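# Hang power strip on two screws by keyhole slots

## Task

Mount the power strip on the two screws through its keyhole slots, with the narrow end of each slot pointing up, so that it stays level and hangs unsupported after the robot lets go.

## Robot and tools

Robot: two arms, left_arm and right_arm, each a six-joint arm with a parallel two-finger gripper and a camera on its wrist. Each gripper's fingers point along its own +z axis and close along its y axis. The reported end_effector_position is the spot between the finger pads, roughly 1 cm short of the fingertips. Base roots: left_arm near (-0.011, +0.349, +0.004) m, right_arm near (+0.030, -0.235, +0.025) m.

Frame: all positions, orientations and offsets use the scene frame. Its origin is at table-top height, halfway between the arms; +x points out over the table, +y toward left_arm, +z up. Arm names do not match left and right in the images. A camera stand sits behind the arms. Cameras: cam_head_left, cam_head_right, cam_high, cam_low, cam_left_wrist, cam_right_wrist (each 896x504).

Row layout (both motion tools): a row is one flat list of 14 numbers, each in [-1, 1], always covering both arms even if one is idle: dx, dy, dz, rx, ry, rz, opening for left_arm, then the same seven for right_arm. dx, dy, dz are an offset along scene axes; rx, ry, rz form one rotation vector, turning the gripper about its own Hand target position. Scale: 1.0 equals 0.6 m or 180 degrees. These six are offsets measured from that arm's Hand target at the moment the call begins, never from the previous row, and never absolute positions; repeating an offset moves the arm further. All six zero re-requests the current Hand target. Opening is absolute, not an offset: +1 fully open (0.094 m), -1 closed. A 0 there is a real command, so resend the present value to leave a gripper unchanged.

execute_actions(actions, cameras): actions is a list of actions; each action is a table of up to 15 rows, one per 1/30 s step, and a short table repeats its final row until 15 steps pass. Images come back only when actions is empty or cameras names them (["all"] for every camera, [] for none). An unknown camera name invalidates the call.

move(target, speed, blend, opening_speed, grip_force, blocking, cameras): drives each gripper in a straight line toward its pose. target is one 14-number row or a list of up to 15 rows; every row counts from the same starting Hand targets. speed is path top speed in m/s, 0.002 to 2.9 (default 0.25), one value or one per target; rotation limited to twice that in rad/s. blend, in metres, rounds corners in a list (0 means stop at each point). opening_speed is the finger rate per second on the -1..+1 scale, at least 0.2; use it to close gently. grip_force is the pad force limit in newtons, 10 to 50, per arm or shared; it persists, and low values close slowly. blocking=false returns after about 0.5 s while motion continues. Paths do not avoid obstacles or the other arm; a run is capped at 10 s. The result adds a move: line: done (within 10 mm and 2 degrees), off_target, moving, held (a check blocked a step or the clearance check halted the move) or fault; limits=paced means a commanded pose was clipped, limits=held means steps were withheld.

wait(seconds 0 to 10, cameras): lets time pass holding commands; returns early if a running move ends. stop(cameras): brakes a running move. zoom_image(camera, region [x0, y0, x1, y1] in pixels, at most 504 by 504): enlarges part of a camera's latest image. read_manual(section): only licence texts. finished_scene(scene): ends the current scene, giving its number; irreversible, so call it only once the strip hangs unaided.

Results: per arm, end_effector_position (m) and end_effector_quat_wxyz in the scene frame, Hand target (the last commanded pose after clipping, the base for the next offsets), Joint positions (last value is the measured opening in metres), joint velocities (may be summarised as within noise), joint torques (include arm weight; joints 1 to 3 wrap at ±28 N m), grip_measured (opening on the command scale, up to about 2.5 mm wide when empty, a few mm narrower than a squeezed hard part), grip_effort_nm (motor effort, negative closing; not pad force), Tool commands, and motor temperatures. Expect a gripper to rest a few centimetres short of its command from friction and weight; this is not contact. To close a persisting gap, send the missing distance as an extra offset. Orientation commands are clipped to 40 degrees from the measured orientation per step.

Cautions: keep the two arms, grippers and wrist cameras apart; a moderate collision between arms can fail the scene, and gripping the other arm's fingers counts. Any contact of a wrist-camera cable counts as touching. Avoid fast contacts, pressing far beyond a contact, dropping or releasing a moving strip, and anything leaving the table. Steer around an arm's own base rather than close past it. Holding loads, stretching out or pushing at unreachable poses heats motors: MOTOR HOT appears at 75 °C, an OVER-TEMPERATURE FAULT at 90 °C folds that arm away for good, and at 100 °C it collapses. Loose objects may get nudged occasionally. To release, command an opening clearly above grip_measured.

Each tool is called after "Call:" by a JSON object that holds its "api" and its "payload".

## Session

Call:
{"api": "execute_actions", "payload": {"actions": []}}

Scene clock: 0.00 s.
left_arm: end_effector_position=(+0.3851, +0.3786, +0.1023) grip_measured=+1.000 grip_effort_nm=n/a end_effector_quat_wxyz=(+0.579, -0.055, +0.812, +0.052) | right_arm: end_effector_position=(+0.4237, -0.2554, +0.1248) grip_measured=+1.000 grip_effort_nm=n/a end_effector_quat_wxyz=(+0.590, +0.057, +0.802, -0.074)
Joint positions: left_arm=[0.017 1.538 0.365 0.839 -0.143 -0.027 0.094] | right_arm=[0.076 1.557 0.341 0.91 0.242 0.022 0.094]
Joint velocities: within noise
Joint torques (N m): no reading
Motor temperatures (°C): left_arm=[26 29 37 34 27 27 26] | right_arm=[28 28 34 32 26 25 24]
Heat: left arm: 37 °C; right arm: 34 °C.
Hand target: left_arm +0.3885, +0.3788, +0.1110; +0.589, -0.056, +0.804, +0.052 | right_arm +0.4259, -0.2555, +0.1305; +0.597, +0.059, +0.797, -0.074
Tool commands: left_gripper/opening=+1.0 right_gripper/opening=+1.0
camera_calibration:
cam_left_wrist: T_world_to_cam=[[0.153641, -0.98794, -0.0191974, 0.316345], [-0.680595, -0.0917191, -0.726896, 0.409091], [0.716369, 0.124747, -0.686479, -0.165614], [0, 0, 0, 1]] pos_world=[0.348462, 0.370711, 0.189749]
cam_right_wrist: T_world_to_cam=[[-0.152374, -0.986542, 0.0592977, -0.189836], [-0.66103, 0.0571273, -0.748182, 0.424245], [0.734725, -0.153201, -0.660839, -0.177952], [0, 0, 0, 1]] pos_world=[0.382258, -0.23878, 0.211072]

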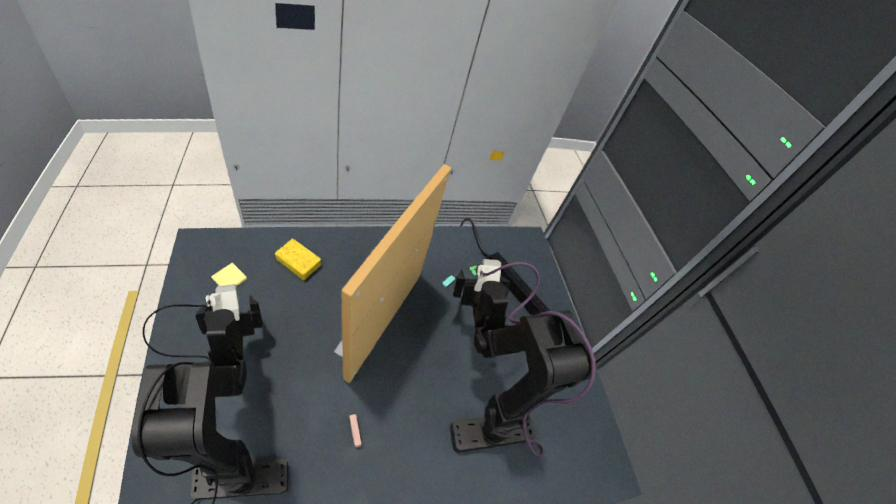

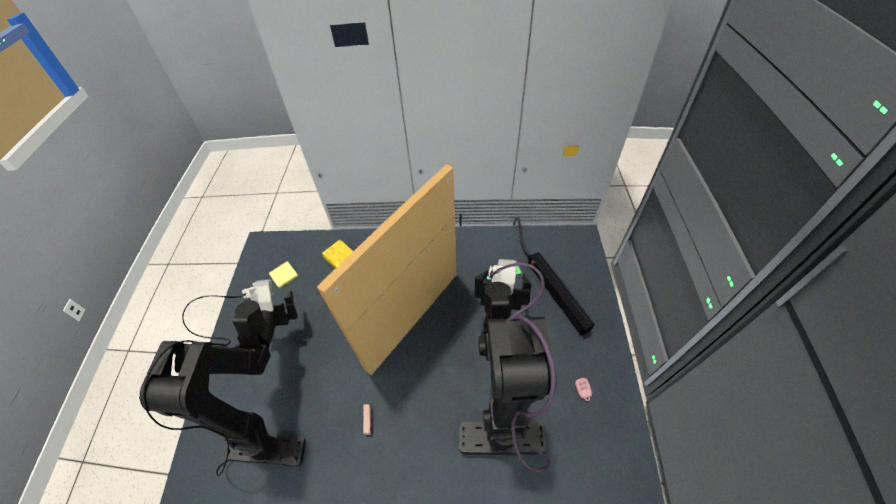

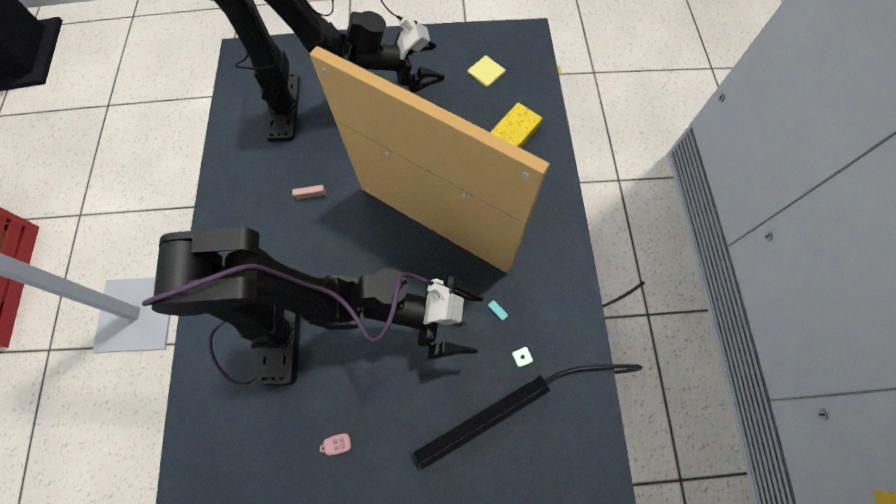

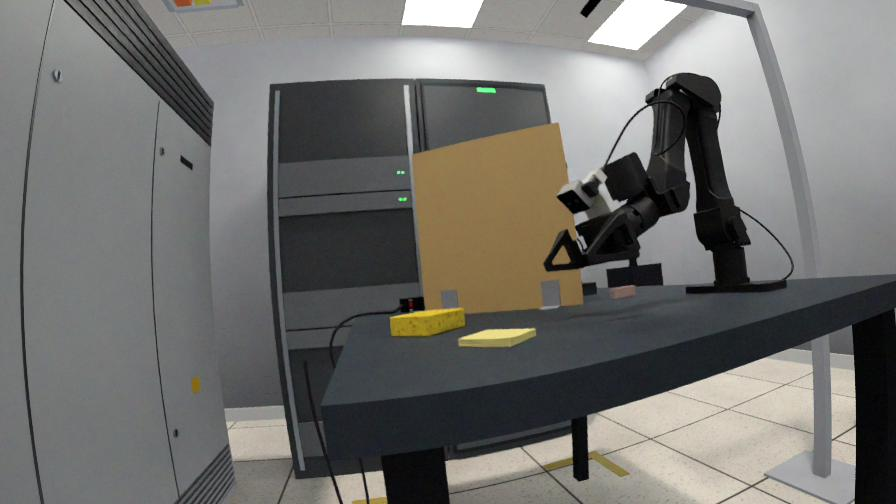

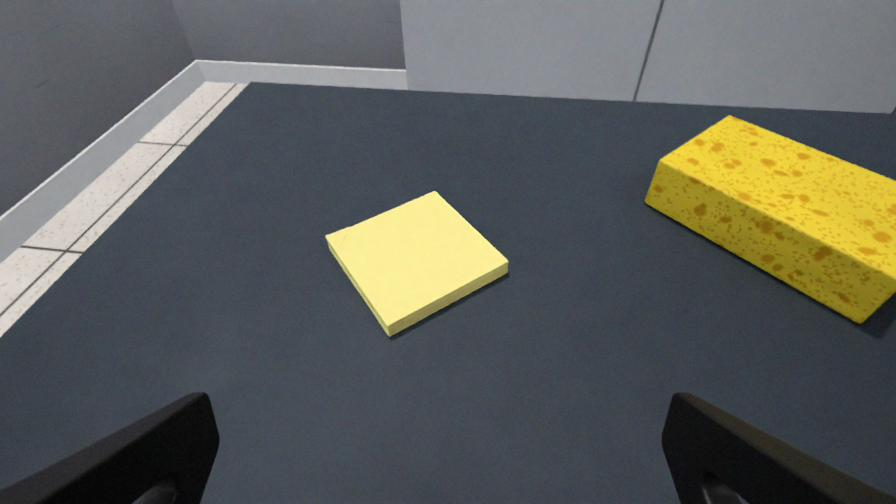

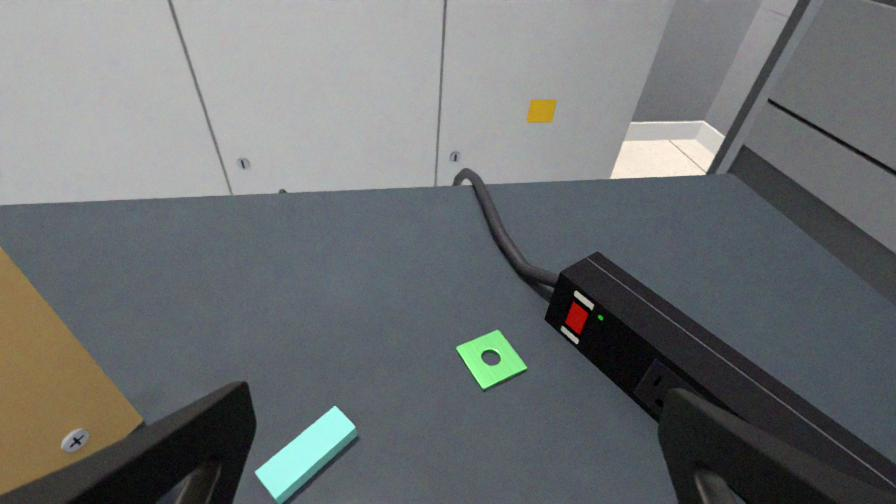

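Call:
{"api": "zoom_image", "payload": {"camera": "cam_high", "region": [400, 280, 650, 480]}}

Call:
{"api": "zoom_image", "payload": {"camera": "cam_high", "region": [300, 40, 560, 290]}}

Call:
{"api": "zoom_image", "payload": {"camera": "cam_head_right", "region": [480, 210, 620, 350]}}

Call:
{"api": "zoom_image", "payload": {"camera": "cam_right_wrist", "region": [440, 150, 896, 504]}}

Scaled by 2.016 from the camera's 896x504 image, which has a finer 1280x720 frame.

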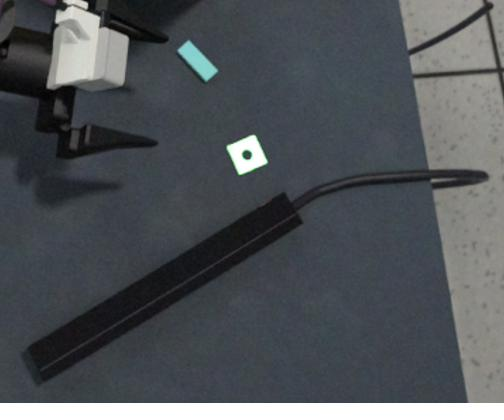

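Scaled by 1.938 from the camera's 896x504 image, which has a finer 1280x720 frame.

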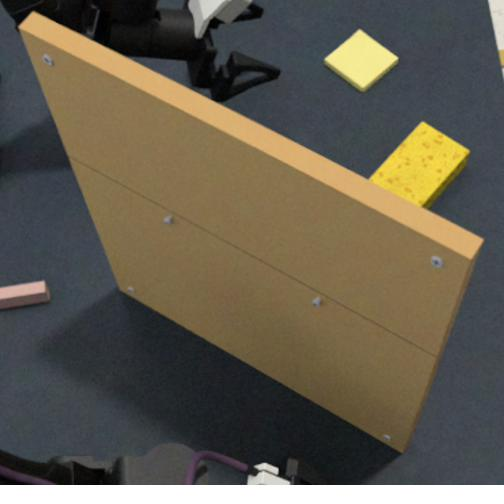

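Scaled by 3.600 from the camera's 896x504 image, which has a finer 1280x720 frame.

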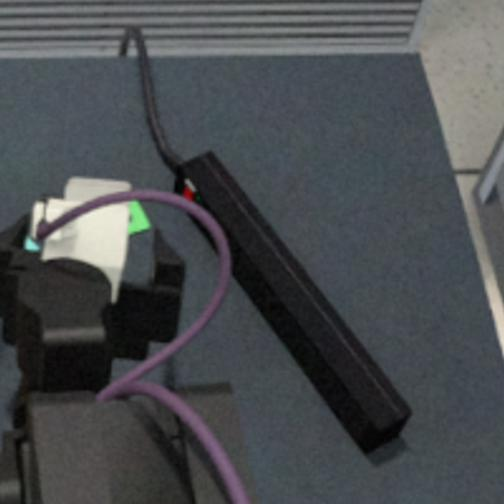

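Scaled by 1.105 from the camera's 896x504 image, which has a finer 1280x720 frame.

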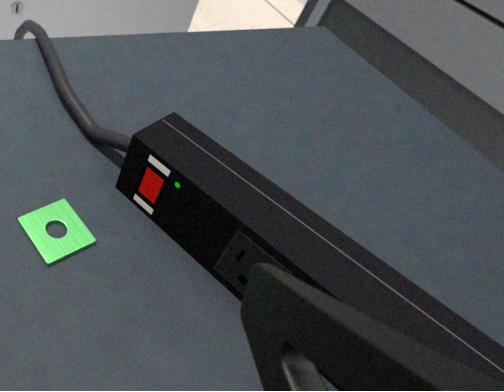

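Call:
{"api": "move", "payload": {"target": [0,0,0,0,0,0,1, 0.0018,-0.3158,-0.0425,0.266,0.3312,-0.2602,1], "speed": 0.35, "cameras": ["cam_right_wrist","cam_high"]}}

Scene clock: 17.83 s.
left_arm: end_effector_position=(+0.3851, +0.3786, +0.1023) grip_measured=+1.000 grip_effort_nm=0.00 end_effector_quat_wxyz=(+0.579, -0.055, +0.812, +0.052) | right_arm: end_effector_position=(+0.4242, -0.4453, +0.1081) grip_measured=+1.000 grip_effort_nm=0.00 end_effector_quat_wxyz=(+0.006, +0.523, +0.852, -0.002)
Joint positions: left_arm=[0.017 1.538 0.365 0.839 -0.143 -0.027 0.094] | right_arm=[-0.47 2.28 2.099 -1.377 0.004 0.611 0.094]
Joint torques (N m): left_arm=[-0.02 -5.03 6.13 1.97 -0.08 0.03] | right_arm=[0.25 -10.66 7.99 0.39 -0.09 0.02]
Heat: left arm: 40 °C; right arm: 35 °C.
Hand target: left_arm +0.3885, +0.3788, +0.1110; +0.589, -0.056, +0.804, +0.052 | right_arm +0.4270, -0.4448, +0.1049; +0.000, +0.525, +0.851, +0.000
Off the commanded pose: left_arm 0.009 m, 1 deg | right_arm 0.004 m, 1 deg.
move: done
camera_calibration:
cam_right_wrist: T_world_to_cam=[[-0.883956, -0.466769, -0.0273581, 0.174954], [-0.43742, 0.804869, 0.40106, 0.536798], [-0.165183, 0.366487, -0.915643, 0.422196], [0, 0, 0, 1]] pos_world=[0.459198, -0.505119, 0.176079]
Images, in order (width x height): cam_high 896x504, cam_right_wrist 896x504.

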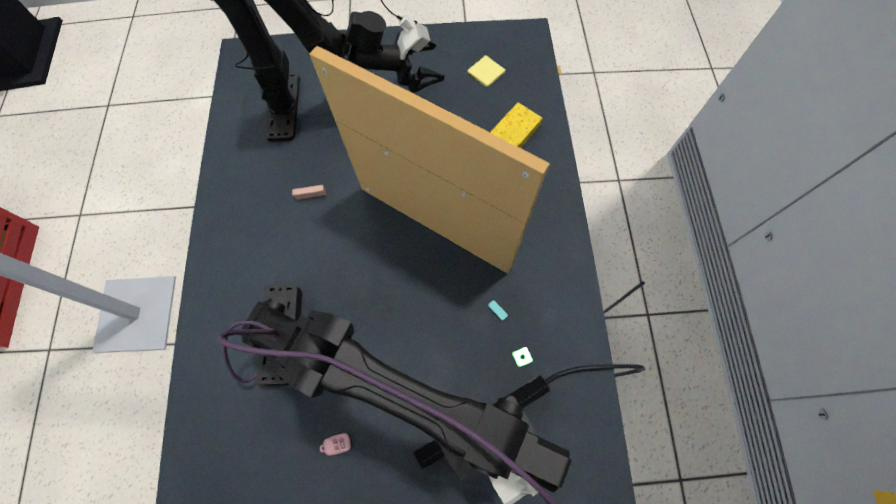

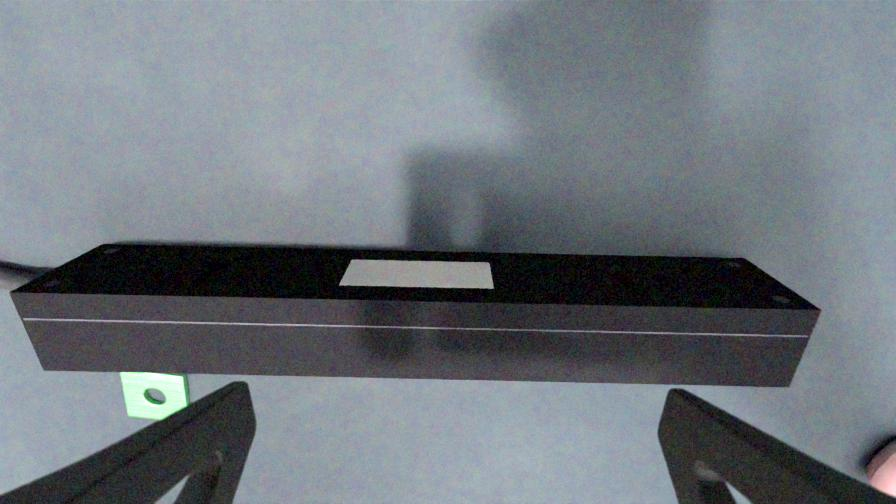

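Call:
{"api": "zoom_image", "payload": {"camera": "cam_right_wrist", "region": [160, 240, 300, 300]}}

Call:
{"api": "zoom_image", "payload": {"camera": "cam_right_wrist", "region": [560, 245, 700, 305]}}

Call:
{"api": "zoom_image", "payload": {"camera": "cam_right_wrist", "region": [0, 230, 160, 390]}}

Call:
{"api": "zoom_image", "payload": {"camera": "cam_right_wrist", "region": [690, 240, 850, 400]}}

Scaled by 3.600 from the camera's 896x504 image, which has a finer 1280x720 frame.

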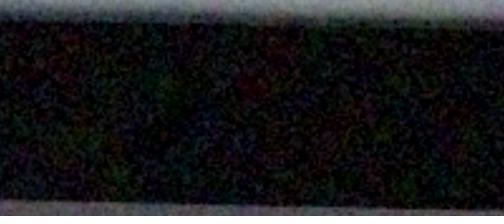

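Scaled by 3.600 from the camera's 896x504 image, which has a finer 1280x720 frame.

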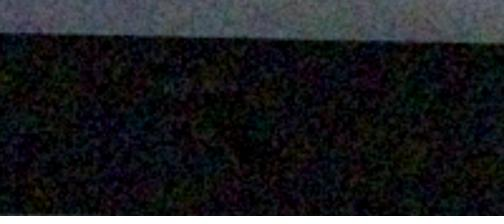

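Scaled by 3.150 from the camera's 896x504 image, which has a finer 1280x720 frame.

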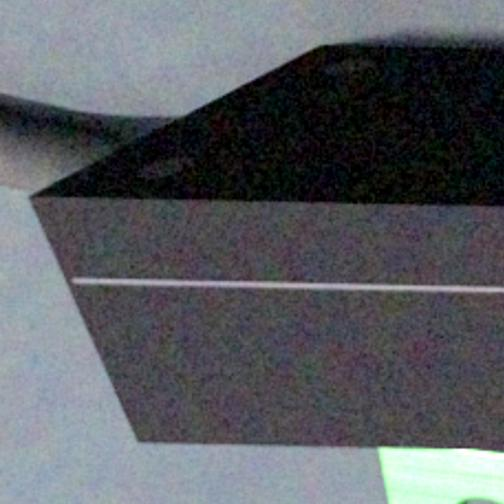

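Scaled by 3.150 from the camera's 896x504 image, which has a finer 1280x720 frame.

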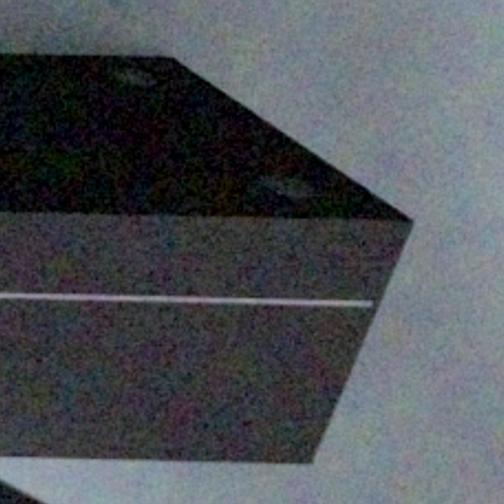

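Call:
{"api": "zoom_image", "payload": {"camera": "cam_right_wrist", "region": [185, 245, 245, 300]}}

Call:
{"api": "zoom_image", "payload": {"camera": "cam_right_wrist", "region": [590, 250, 650, 305]}}

Scaled by 8.400 from the camera's 896x504 image, which has a finer 1280x720 frame.

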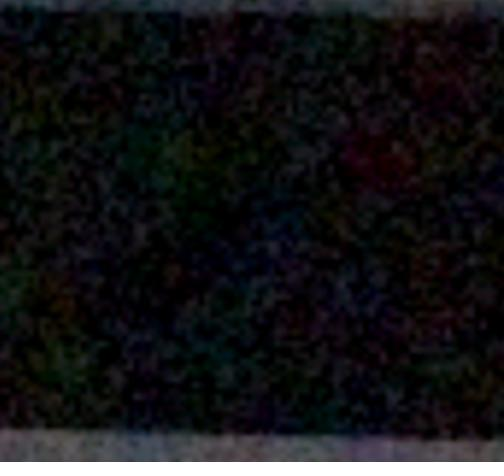

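Scaled by 8.400 from the camera's 896x504 image, which has a finer 1280x720 frame.

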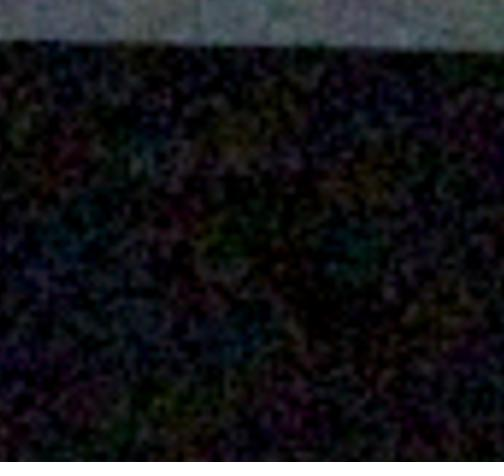

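Call:
{"api": "move", "payload": {"target": [[0,0,0,0,0,0,1, 0.009,0.047,0.0,0,0,0.5,1],[0,0,0,0,0,0,1, 0.009,0.047,-0.1198,0,0,0.5,1]], "speed": [0.35,0.12], "blend": [0.01,0], "cameras": ["cam_right_wrist","cam_high"]}}

Scene clock: 28.53 s.
left_arm: end_effector_position=(+0.3851, +0.3786, +0.1023) grip_measured=+1.000 grip_effort_nm=0.00 end_effector_quat_wxyz=(+0.579, -0.055, +0.812, +0.052) | right_arm: end_effector_position=(+0.4318, -0.4194, +0.0432) grip_measured=+1.000 grip_effort_nm=-0.01 end_effector_quat_wxyz=(+0.003, -0.225, +0.974, -0.005)
Joint positions: left_arm=[0.017 1.538 0.365 0.839 -0.143 -0.027 0.094] | right_arm=[-0.41 2.28 1.841 -1.119 0.004 -0.885 0.094]
Joint torques (N m): left_arm=[-0.02 -5.03 6.13 1.96 -0.08 0.03] | right_arm=[0.4 -11.03 4.63 0.69 -0.07 -0.04]
Heat: left arm: 40 °C; right arm: 35 °C.
Hand target: left_arm +0.3885, +0.3788, +0.1110; +0.589, -0.056, +0.804, +0.052 | right_arm +0.4324, -0.4168, +0.0331; +0.000, -0.231, +0.973, +0.000
Off the commanded pose: left_arm 0.009 m, 1 deg | right_arm 0.011 m, 1 deg.
move: off_target (right_arm)
camera_calibration:
cam_right_wrist: T_world_to_cam=[[0.4532, -0.891323, -0.012365, -0.564111], [-0.81112, -0.418094, 0.409, 0.193402], [-0.369721, -0.175329, -0.912451, 0.215608], [0, 0, 0, 1]] pos_world=[0.492242, -0.384143, 0.110655]
Images, in order (width x height): cam_high 896x504, cam_right_wrist 896x504.

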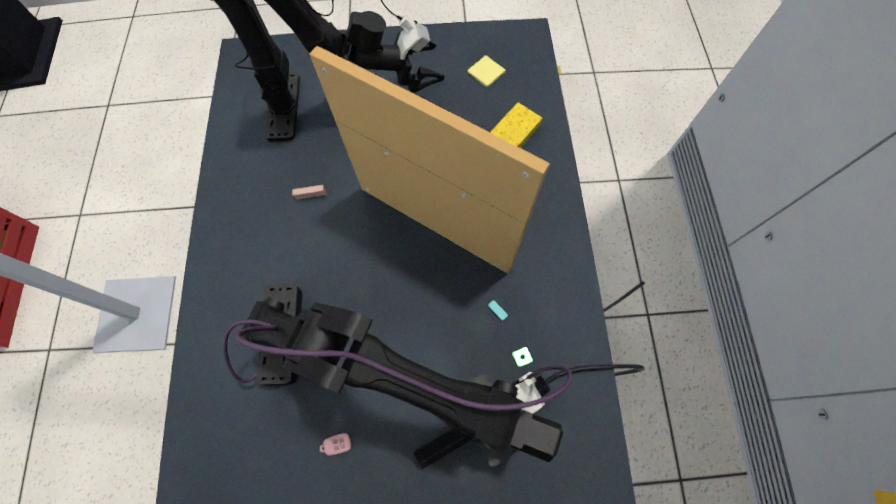

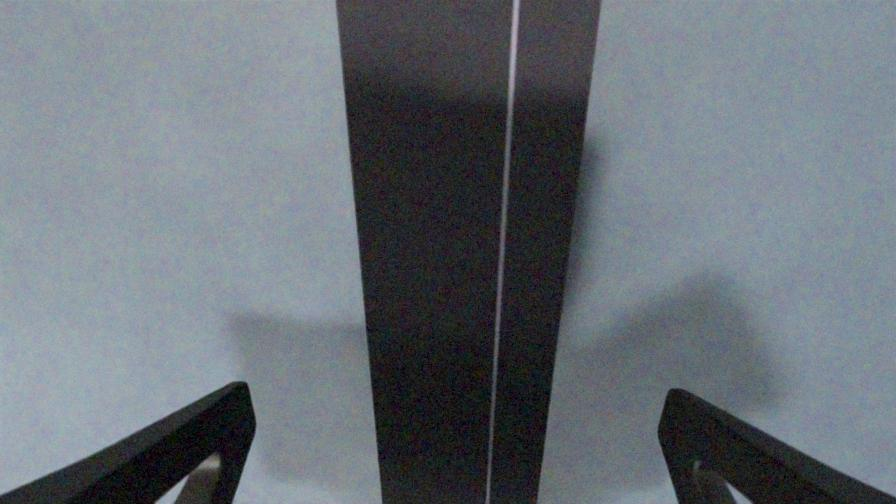

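Call:
{"api": "move", "payload": {"target": [[0,0,0,0,0,0,1, 0,0,-0.0133,0,0,0,1],[0,0,0,0,0,0,1, 0,0,-0.0133,0,0,0,-0.36]], "speed": 0.1, "grip_force": [50, 40], "opening_speed": 1.0}}

Scene clock: 33.07 s.
left_arm: end_effector_position=(+0.3851, +0.3786, +0.1023) grip_measured=+1.000 grip_effort_nm=0.01 end_effector_quat_wxyz=(+0.579, -0.055, +0.812, +0.052) | right_arm: end_effector_position=(+0.4332, -0.4200, +0.0390) grip_measured=-0.289 grip_effort_nm=-0.80 end_effector_quat_wxyz=(+0.007, -0.226, +0.974, -0.008)
Joint positions: left_arm=[0.017 1.538 0.365 0.839 -0.143 -0.027 0.094] | right_arm=[-0.41 2.28 1.823 -1.092 0.004 -0.887 0.033]
Joint torques (N m): left_arm=[-0.03 -5.03 6.15 1.96 -0.08 0.03] | right_arm=[0.53 -10.52 4.64 0.74 -0.06 -0.07]
Motor temperatures (°C): left_arm=[26 30 40 36 27 27 26] | right_arm=[28 33 35 32 26 25 24]
Heat: left arm: 40 °C; right arm: 35 °C.
Hand target: left_arm +0.3885, +0.3788, +0.1110; +0.589, -0.056, +0.804, +0.052 | right_arm +0.4324, -0.4168, +0.0251; +0.000, -0.230, +0.973, +0.000
Off the commanded pose: left_arm 0.009 m, 1 deg | right_arm 0.014 m, 1 deg.
grip_force (N): 50, 40
move: off_target (right_arm); target 2's new opening was sent with right_arm's hand 0.014 m and 1 deg from that target

Call:
{"api": "move", "payload": {"target": [[0,0,0,0,0,0,1, 0,0,0.08,0,0,0,-0.36],[0,0,0,0,0,0,1, -0.0873,0.0947,0.3083,-0.248,-0.1249,0,-0.36]], "speed": 0.25, "blend": [0.03,0], "cameras": ["cam_high","cam_head_right"]}}

Call:
{"api": "zoom_image", "payload": {"camera": "cam_high", "region": [330, 300, 550, 480]}}

Scene clock: 38.77 s.
left_arm: end_effector_position=(+0.3851, +0.3786, +0.1023) grip_measured=+1.000 grip_effort_nm=0.00 end_effector_quat_wxyz=(+0.579, -0.055, +0.812, +0.052) | right_arm: end_effector_position=(+0.3717, -0.3544, +0.1848) grip_measured=-0.290 grip_effort_nm=-0.85 end_effector_quat_wxyz=(+0.053, -0.244, +0.891, -0.380)
Joint positions: left_arm=[0.017 1.538 0.365 0.839 -0.143 -0.027 0.094] | right_arm=[0.011 1.55 1.191 -0.827 0.705 -0.686 0.033]
Joint torques (N m): left_arm=[-0.05 -5.03 6.15 1.96 -0.08 0.03] | right_arm=[0.06 -11.04 5.98 1.72 0.71 0.22]
Heat: left arm: 40 °C; right arm: 35 °C.
Hand target: left_arm +0.3885, +0.3788, +0.1110; +0.589, -0.056, +0.804, +0.052 | right_arm +0.3800, -0.3599, +0.2101; +0.098, -0.209, +0.882, -0.411
Off the commanded pose: left_arm 0.009 m, 1 deg | right_arm 0.027 m, 7 deg.
grip_force (N): 50, 40
move: off_target (right_arm); blend cut to 0.0239 m at target 1
Images, in order (width x height): cam_head_right 896x504, cam_high 896x504.

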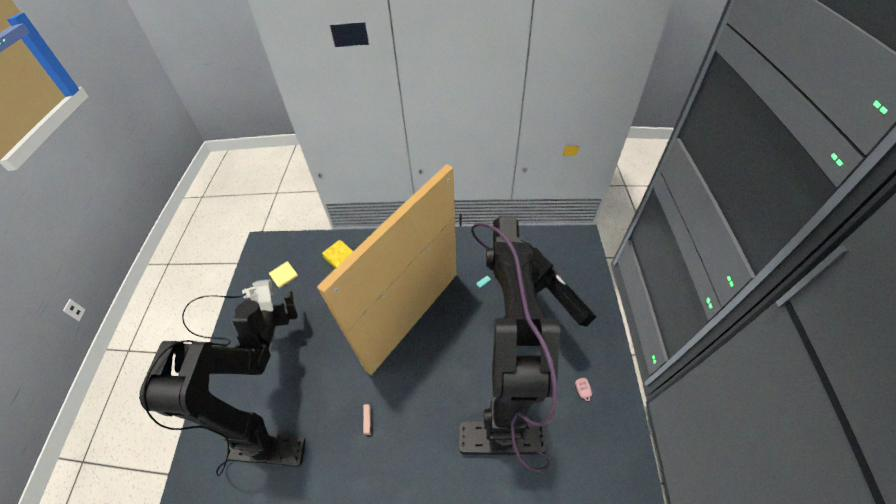

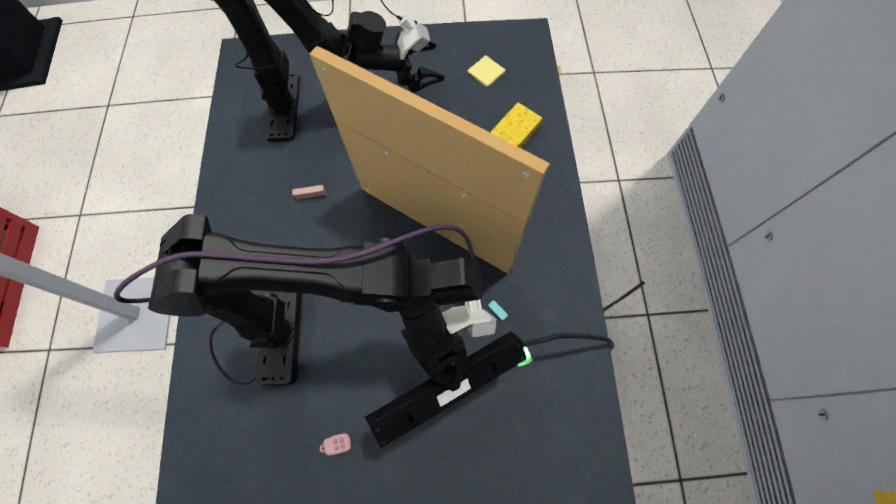

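Scaled by 2.291 from the camera's 896x504 image, which has a finer 1280x720 frame.

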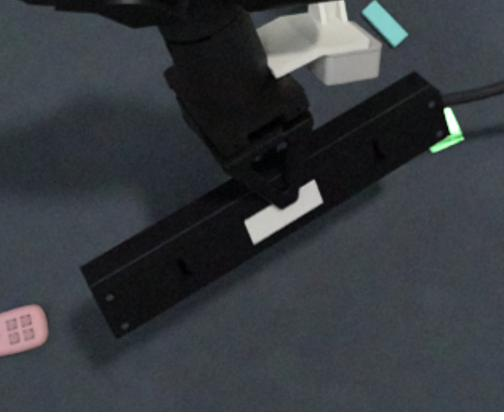

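Now the back of the strip is visible with keyholes. Zoom in on each.

Call:
{"api": "zoom_image", "payload": {"camera": "cam_high", "region": [390, 395, 430, 435]}}

Call:
{"api": "zoom_image", "payload": {"camera": "cam_high", "region": [475, 345, 515, 385]}}

Call:
{"api": "zoom_image", "payload": {"camera": "cam_high", "region": [360, 325, 530, 455]}}

Scaled by 12.600 from the camera's 896x504 image, which has a finer 1280x720 frame.

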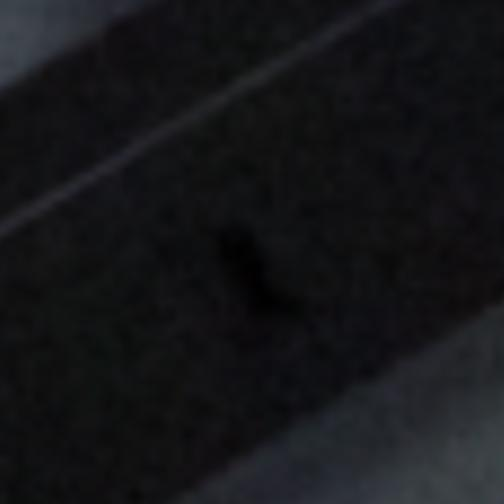

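Scaled by 12.600 from the camera's 896x504 image, which has a finer 1280x720 frame.

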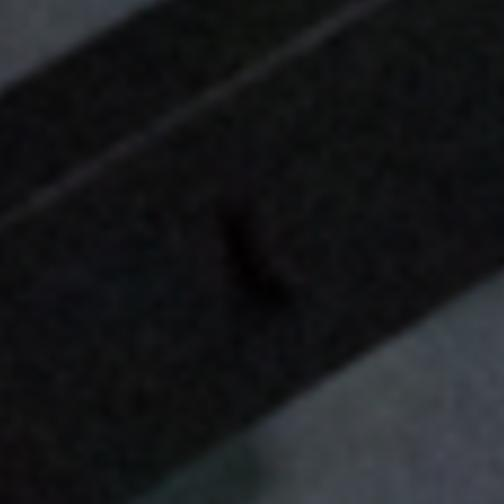

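Scaled by 2.965 from the camera's 896x504 image, which has a finer 1280x720 frame.

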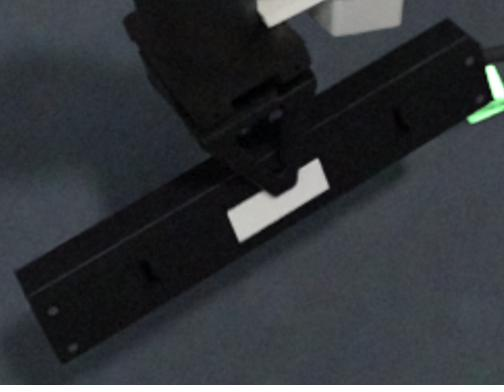

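Call:
{"api": "move", "payload": {"target": [0,0,0,0,0,0,1, 0,-0.03,0.2833,-0.0992,-0.05,0,-0.36], "speed": 0.3, "cameras": ["cam_high"]}}

Call:
{"api": "zoom_image", "payload": {"camera": "cam_high", "region": [330, 280, 580, 480]}}

Scene clock: 43.50 s.
left_arm: end_effector_position=(+0.3851, +0.3786, +0.1023) grip_measured=+1.000 grip_effort_nm=0.00 end_effector_quat_wxyz=(+0.579, -0.055, +0.812, +0.052) | right_arm: end_effector_position=(+0.3776, -0.3714, +0.3363) grip_measured=-0.290 grip_effort_nm=-0.85 end_effector_quat_wxyz=(+0.072, -0.257, +0.809, -0.524)
Joint positions: left_arm=[0.017 1.538 0.365 0.839 -0.143 -0.027 0.094] | right_arm=[0.053 1.455 1.473 -0.903 0.966 -0.953 0.033]
Joint torques (N m): left_arm=[-0.03 -5.03 6.13 1.96 -0.09 0.03] | right_arm=[-0.08 -9.31 9.98 2.2 0.8 0.3]
Heat: left arm: 40 °C; right arm: 36 °C.
Hand target: left_arm +0.3885, +0.3788, +0.1110; +0.589, -0.056, +0.804, +0.052 | right_arm +0.3800, -0.3780, +0.3801; +0.133, -0.189, +0.797, -0.558
Off the commanded pose: left_arm 0.009 m, 1 deg | right_arm 0.044 m, 11 deg.
grip_force (N): 50, 40
move: off_target (right_arm)
Images, in order (width x height): cam_high 896x504.

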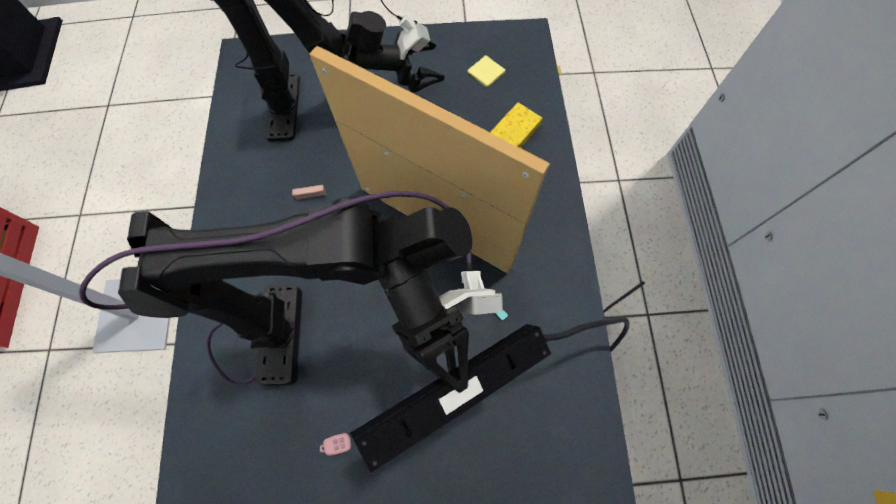

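Scaled by 2.016 from the camera's 896x504 image, which has a finer 1280x720 frame.

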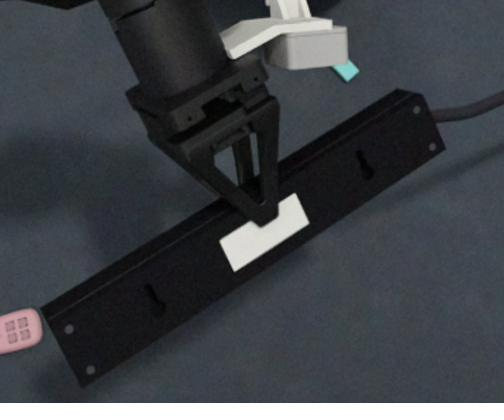

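Call:
{"api": "wait", "payload": {"seconds": 0.05, "cameras": ["cam_head_left","cam_head_right","cam_high","cam_low"]}}

Call:
{"api": "zoom_image", "payload": {"camera": "cam_high", "region": [370, 135, 410, 175]}}

Call:
{"api": "zoom_image", "payload": {"camera": "cam_high", "region": [445, 175, 485, 215]}}

Call:
{"api": "zoom_image", "payload": {"camera": "cam_head_right", "region": [350, 230, 450, 330]}}

Call:
{"api": "zoom_image", "payload": {"camera": "cam_head_left", "region": [350, 230, 450, 330]}}

Scene clock: 51.97 s.
left_arm: end_effector_position=(+0.3851, +0.3786, +0.1023) grip_measured=+1.000 grip_effort_nm=0.00 end_effector_quat_wxyz=(+0.579, -0.055, +0.812, +0.052) | right_arm: end_effector_position=(+0.3776, -0.3714, +0.3363) grip_measured=-0.290 grip_effort_nm=-0.85 end_effector_quat_wxyz=(+0.072, -0.258, +0.809, -0.524)
Joint positions: left_arm=[0.017 1.538 0.365 0.839 -0.143 -0.027 0.094] | right_arm=[0.053 1.455 1.473 -0.903 0.966 -0.954 0.033]
Joint torques (N m): left_arm=[-0.03 -5.04 6.13 1.96 -0.08 0.03] | right_arm=[-0.08 -9.46 9.84 2.26 0.81 0.35]
Heat: left arm: 40 °C; right arm: 38 °C.
Hand target: left_arm +0.3885, +0.3788, +0.1110; +0.589, -0.056, +0.804, +0.052 | right_arm +0.3800, -0.3780, +0.3801; +0.133, -0.189, +0.797, -0.558
Tool commands: left_gripper/opening=+1.0 right_gripper/opening=-0.36
Off the commanded pose: left_arm 0.009 m, 1 deg | right_arm 0.044 m, 11 deg.
grip_force (N): 50, 40
wait: 0.07 s; at rest from the start
Images, in order (width x height): cam_head_left 896x504, cam_head_right 896x504, cam_high 896x504, cam_low 896x504.

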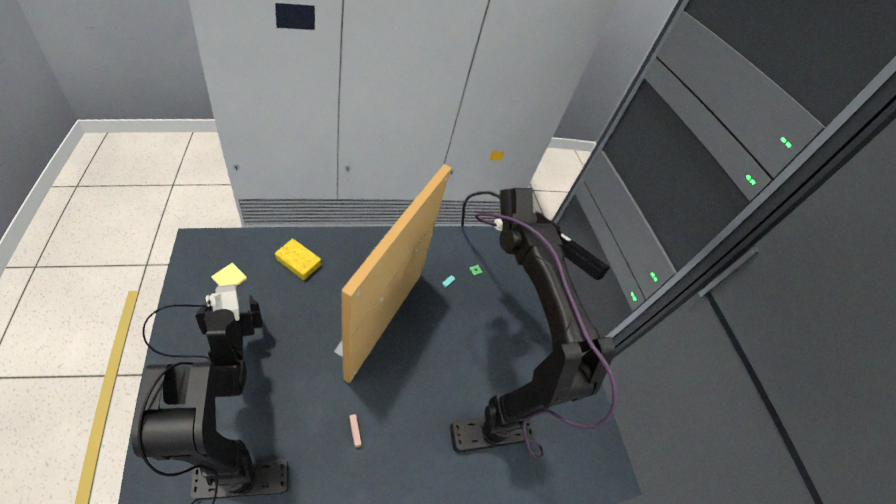

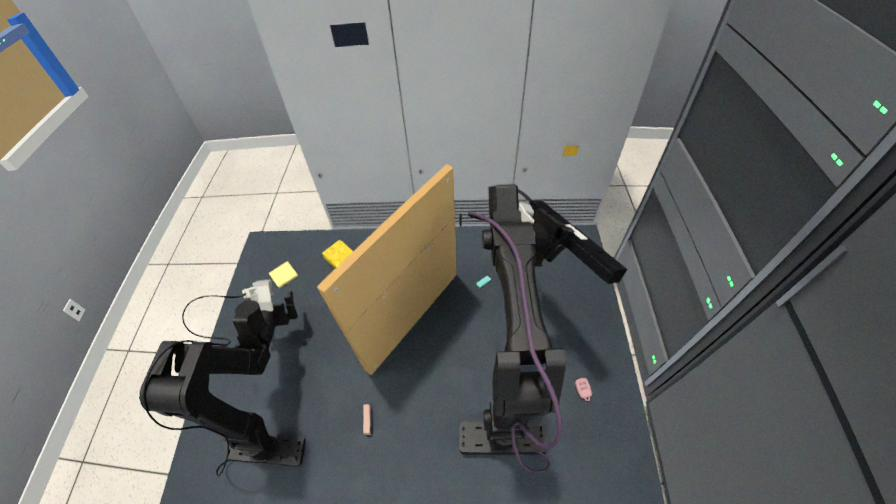

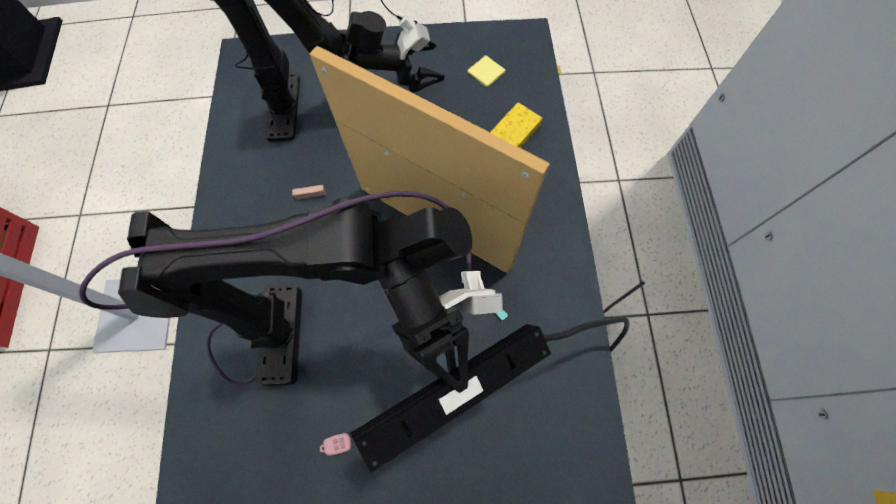

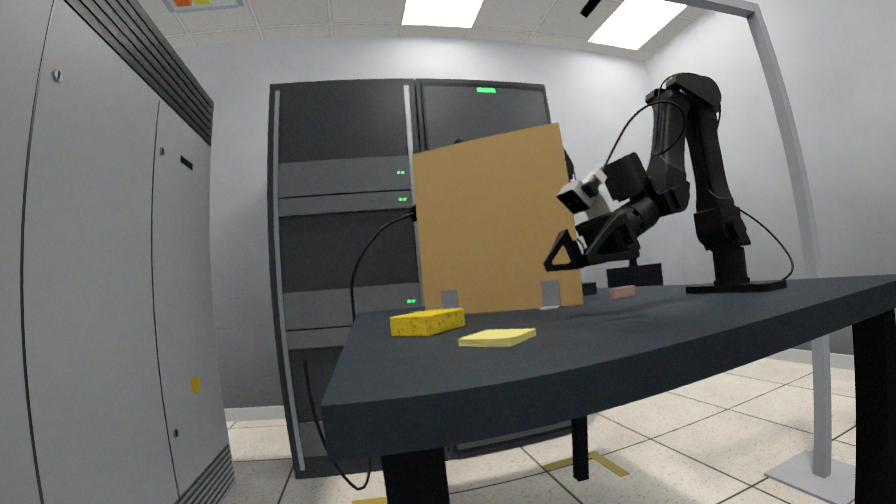

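Scaled by 12.600 from the camera's 896x504 image, which has a finer 1280x720 frame.

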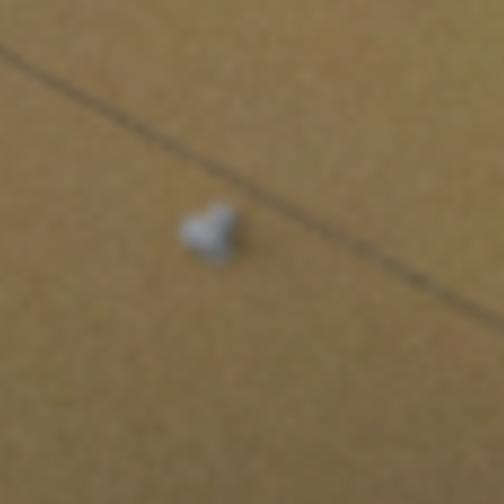

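Scaled by 12.600 from the camera's 896x504 image, which has a finer 1280x720 frame.

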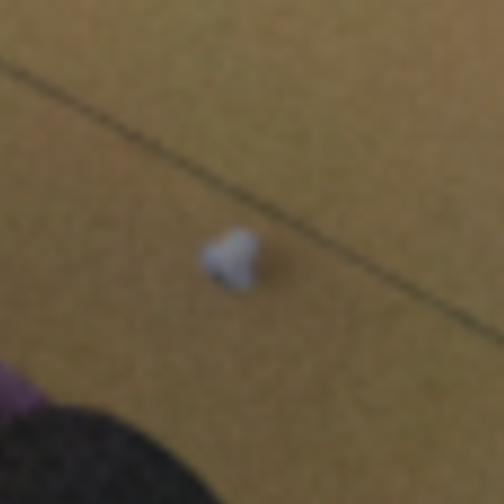

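Scaled by 5.040 from the camera's 896x504 image, which has a finer 1280x720 frame.

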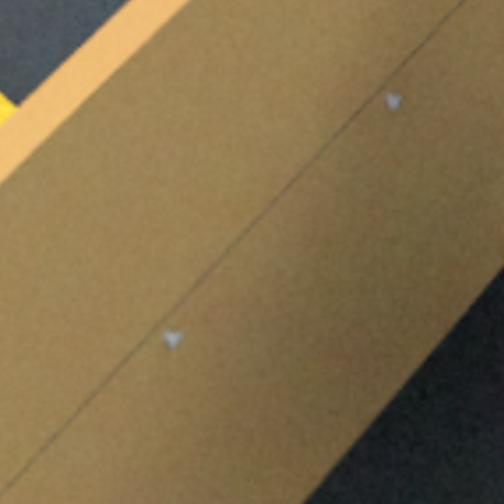

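Scaled by 5.040 from the camera's 896x504 image, which has a finer 1280x720 frame.

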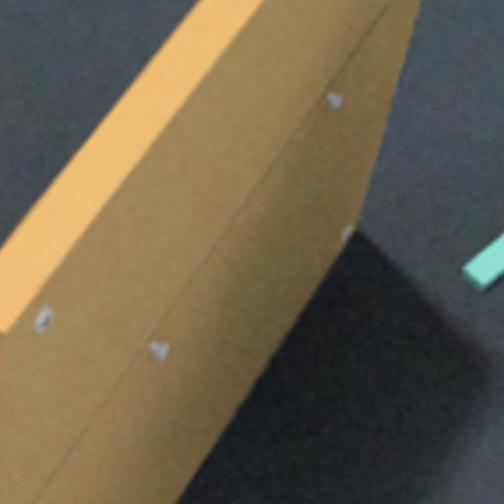

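Call:
{"api": "zoom_image", "payload": {"camera": "cam_high", "region": [345, 410, 425, 475]}}

Call:
{"api": "zoom_image", "payload": {"camera": "cam_high", "region": [485, 315, 565, 380]}}

Scaled by 6.300 from the camera's 896x504 image, which has a finer 1280x720 frame.

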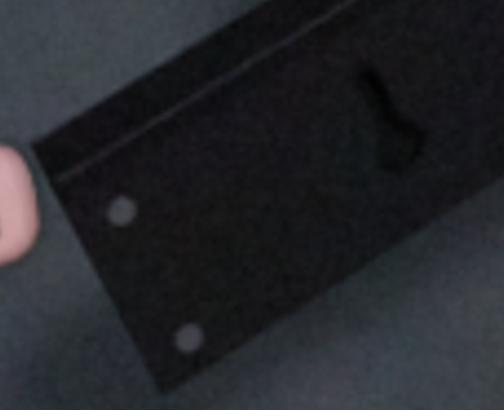

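Scaled by 6.300 from the camera's 896x504 image, which has a finer 1280x720 frame.

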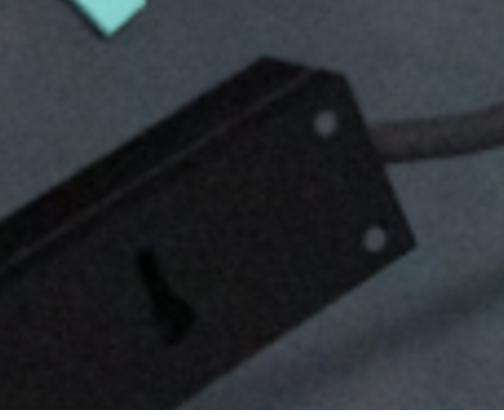

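Call:
{"api": "zoom_image", "payload": {"camera": "cam_high", "region": [345, 425, 385, 475]}}

Call:
{"api": "zoom_image", "payload": {"camera": "cam_high", "region": [520, 318, 560, 358]}}

Call:
{"api": "zoom_image", "payload": {"camera": "cam_high", "region": [393, 412, 423, 442]}}

Call:
{"api": "zoom_image", "payload": {"camera": "cam_high", "region": [497, 345, 527, 375]}}

Scaled by 10.080 from the camera's 896x504 image, which has a finer 1280x720 frame.

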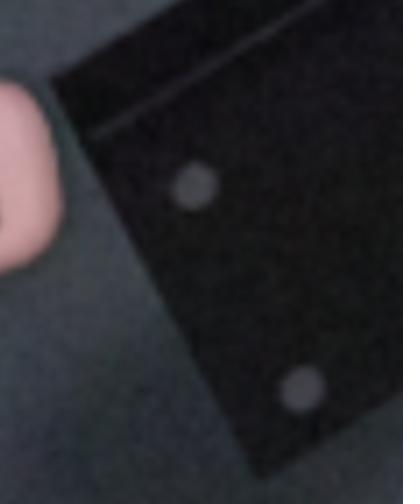

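Scaled by 12.600 from the camera's 896x504 image, which has a finer 1280x720 frame.

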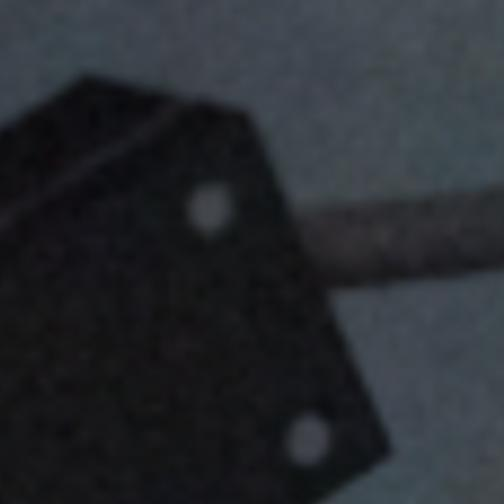

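Scaled by 16.800 from the camera's 896x504 image, which has a finer 1280x720 frame.

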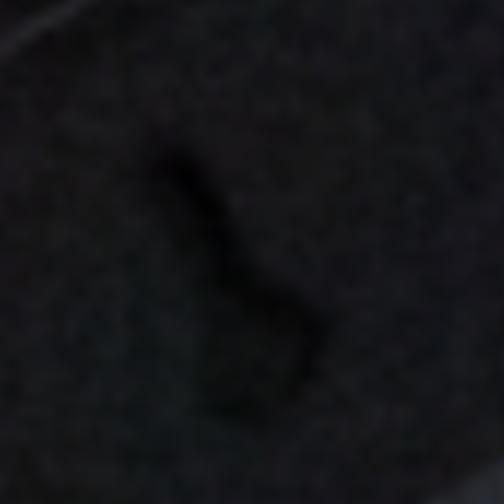

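Scaled by 16.800 from the camera's 896x504 image, which has a finer 1280x720 frame.

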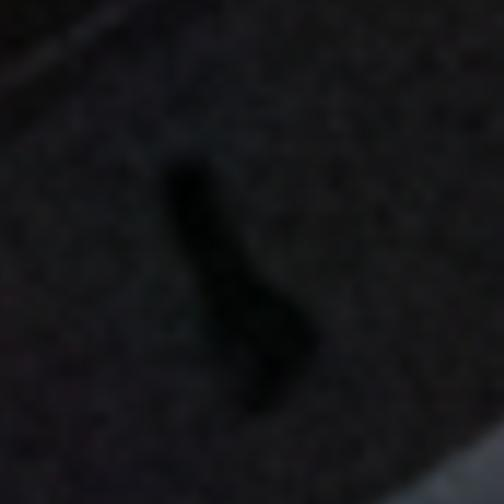

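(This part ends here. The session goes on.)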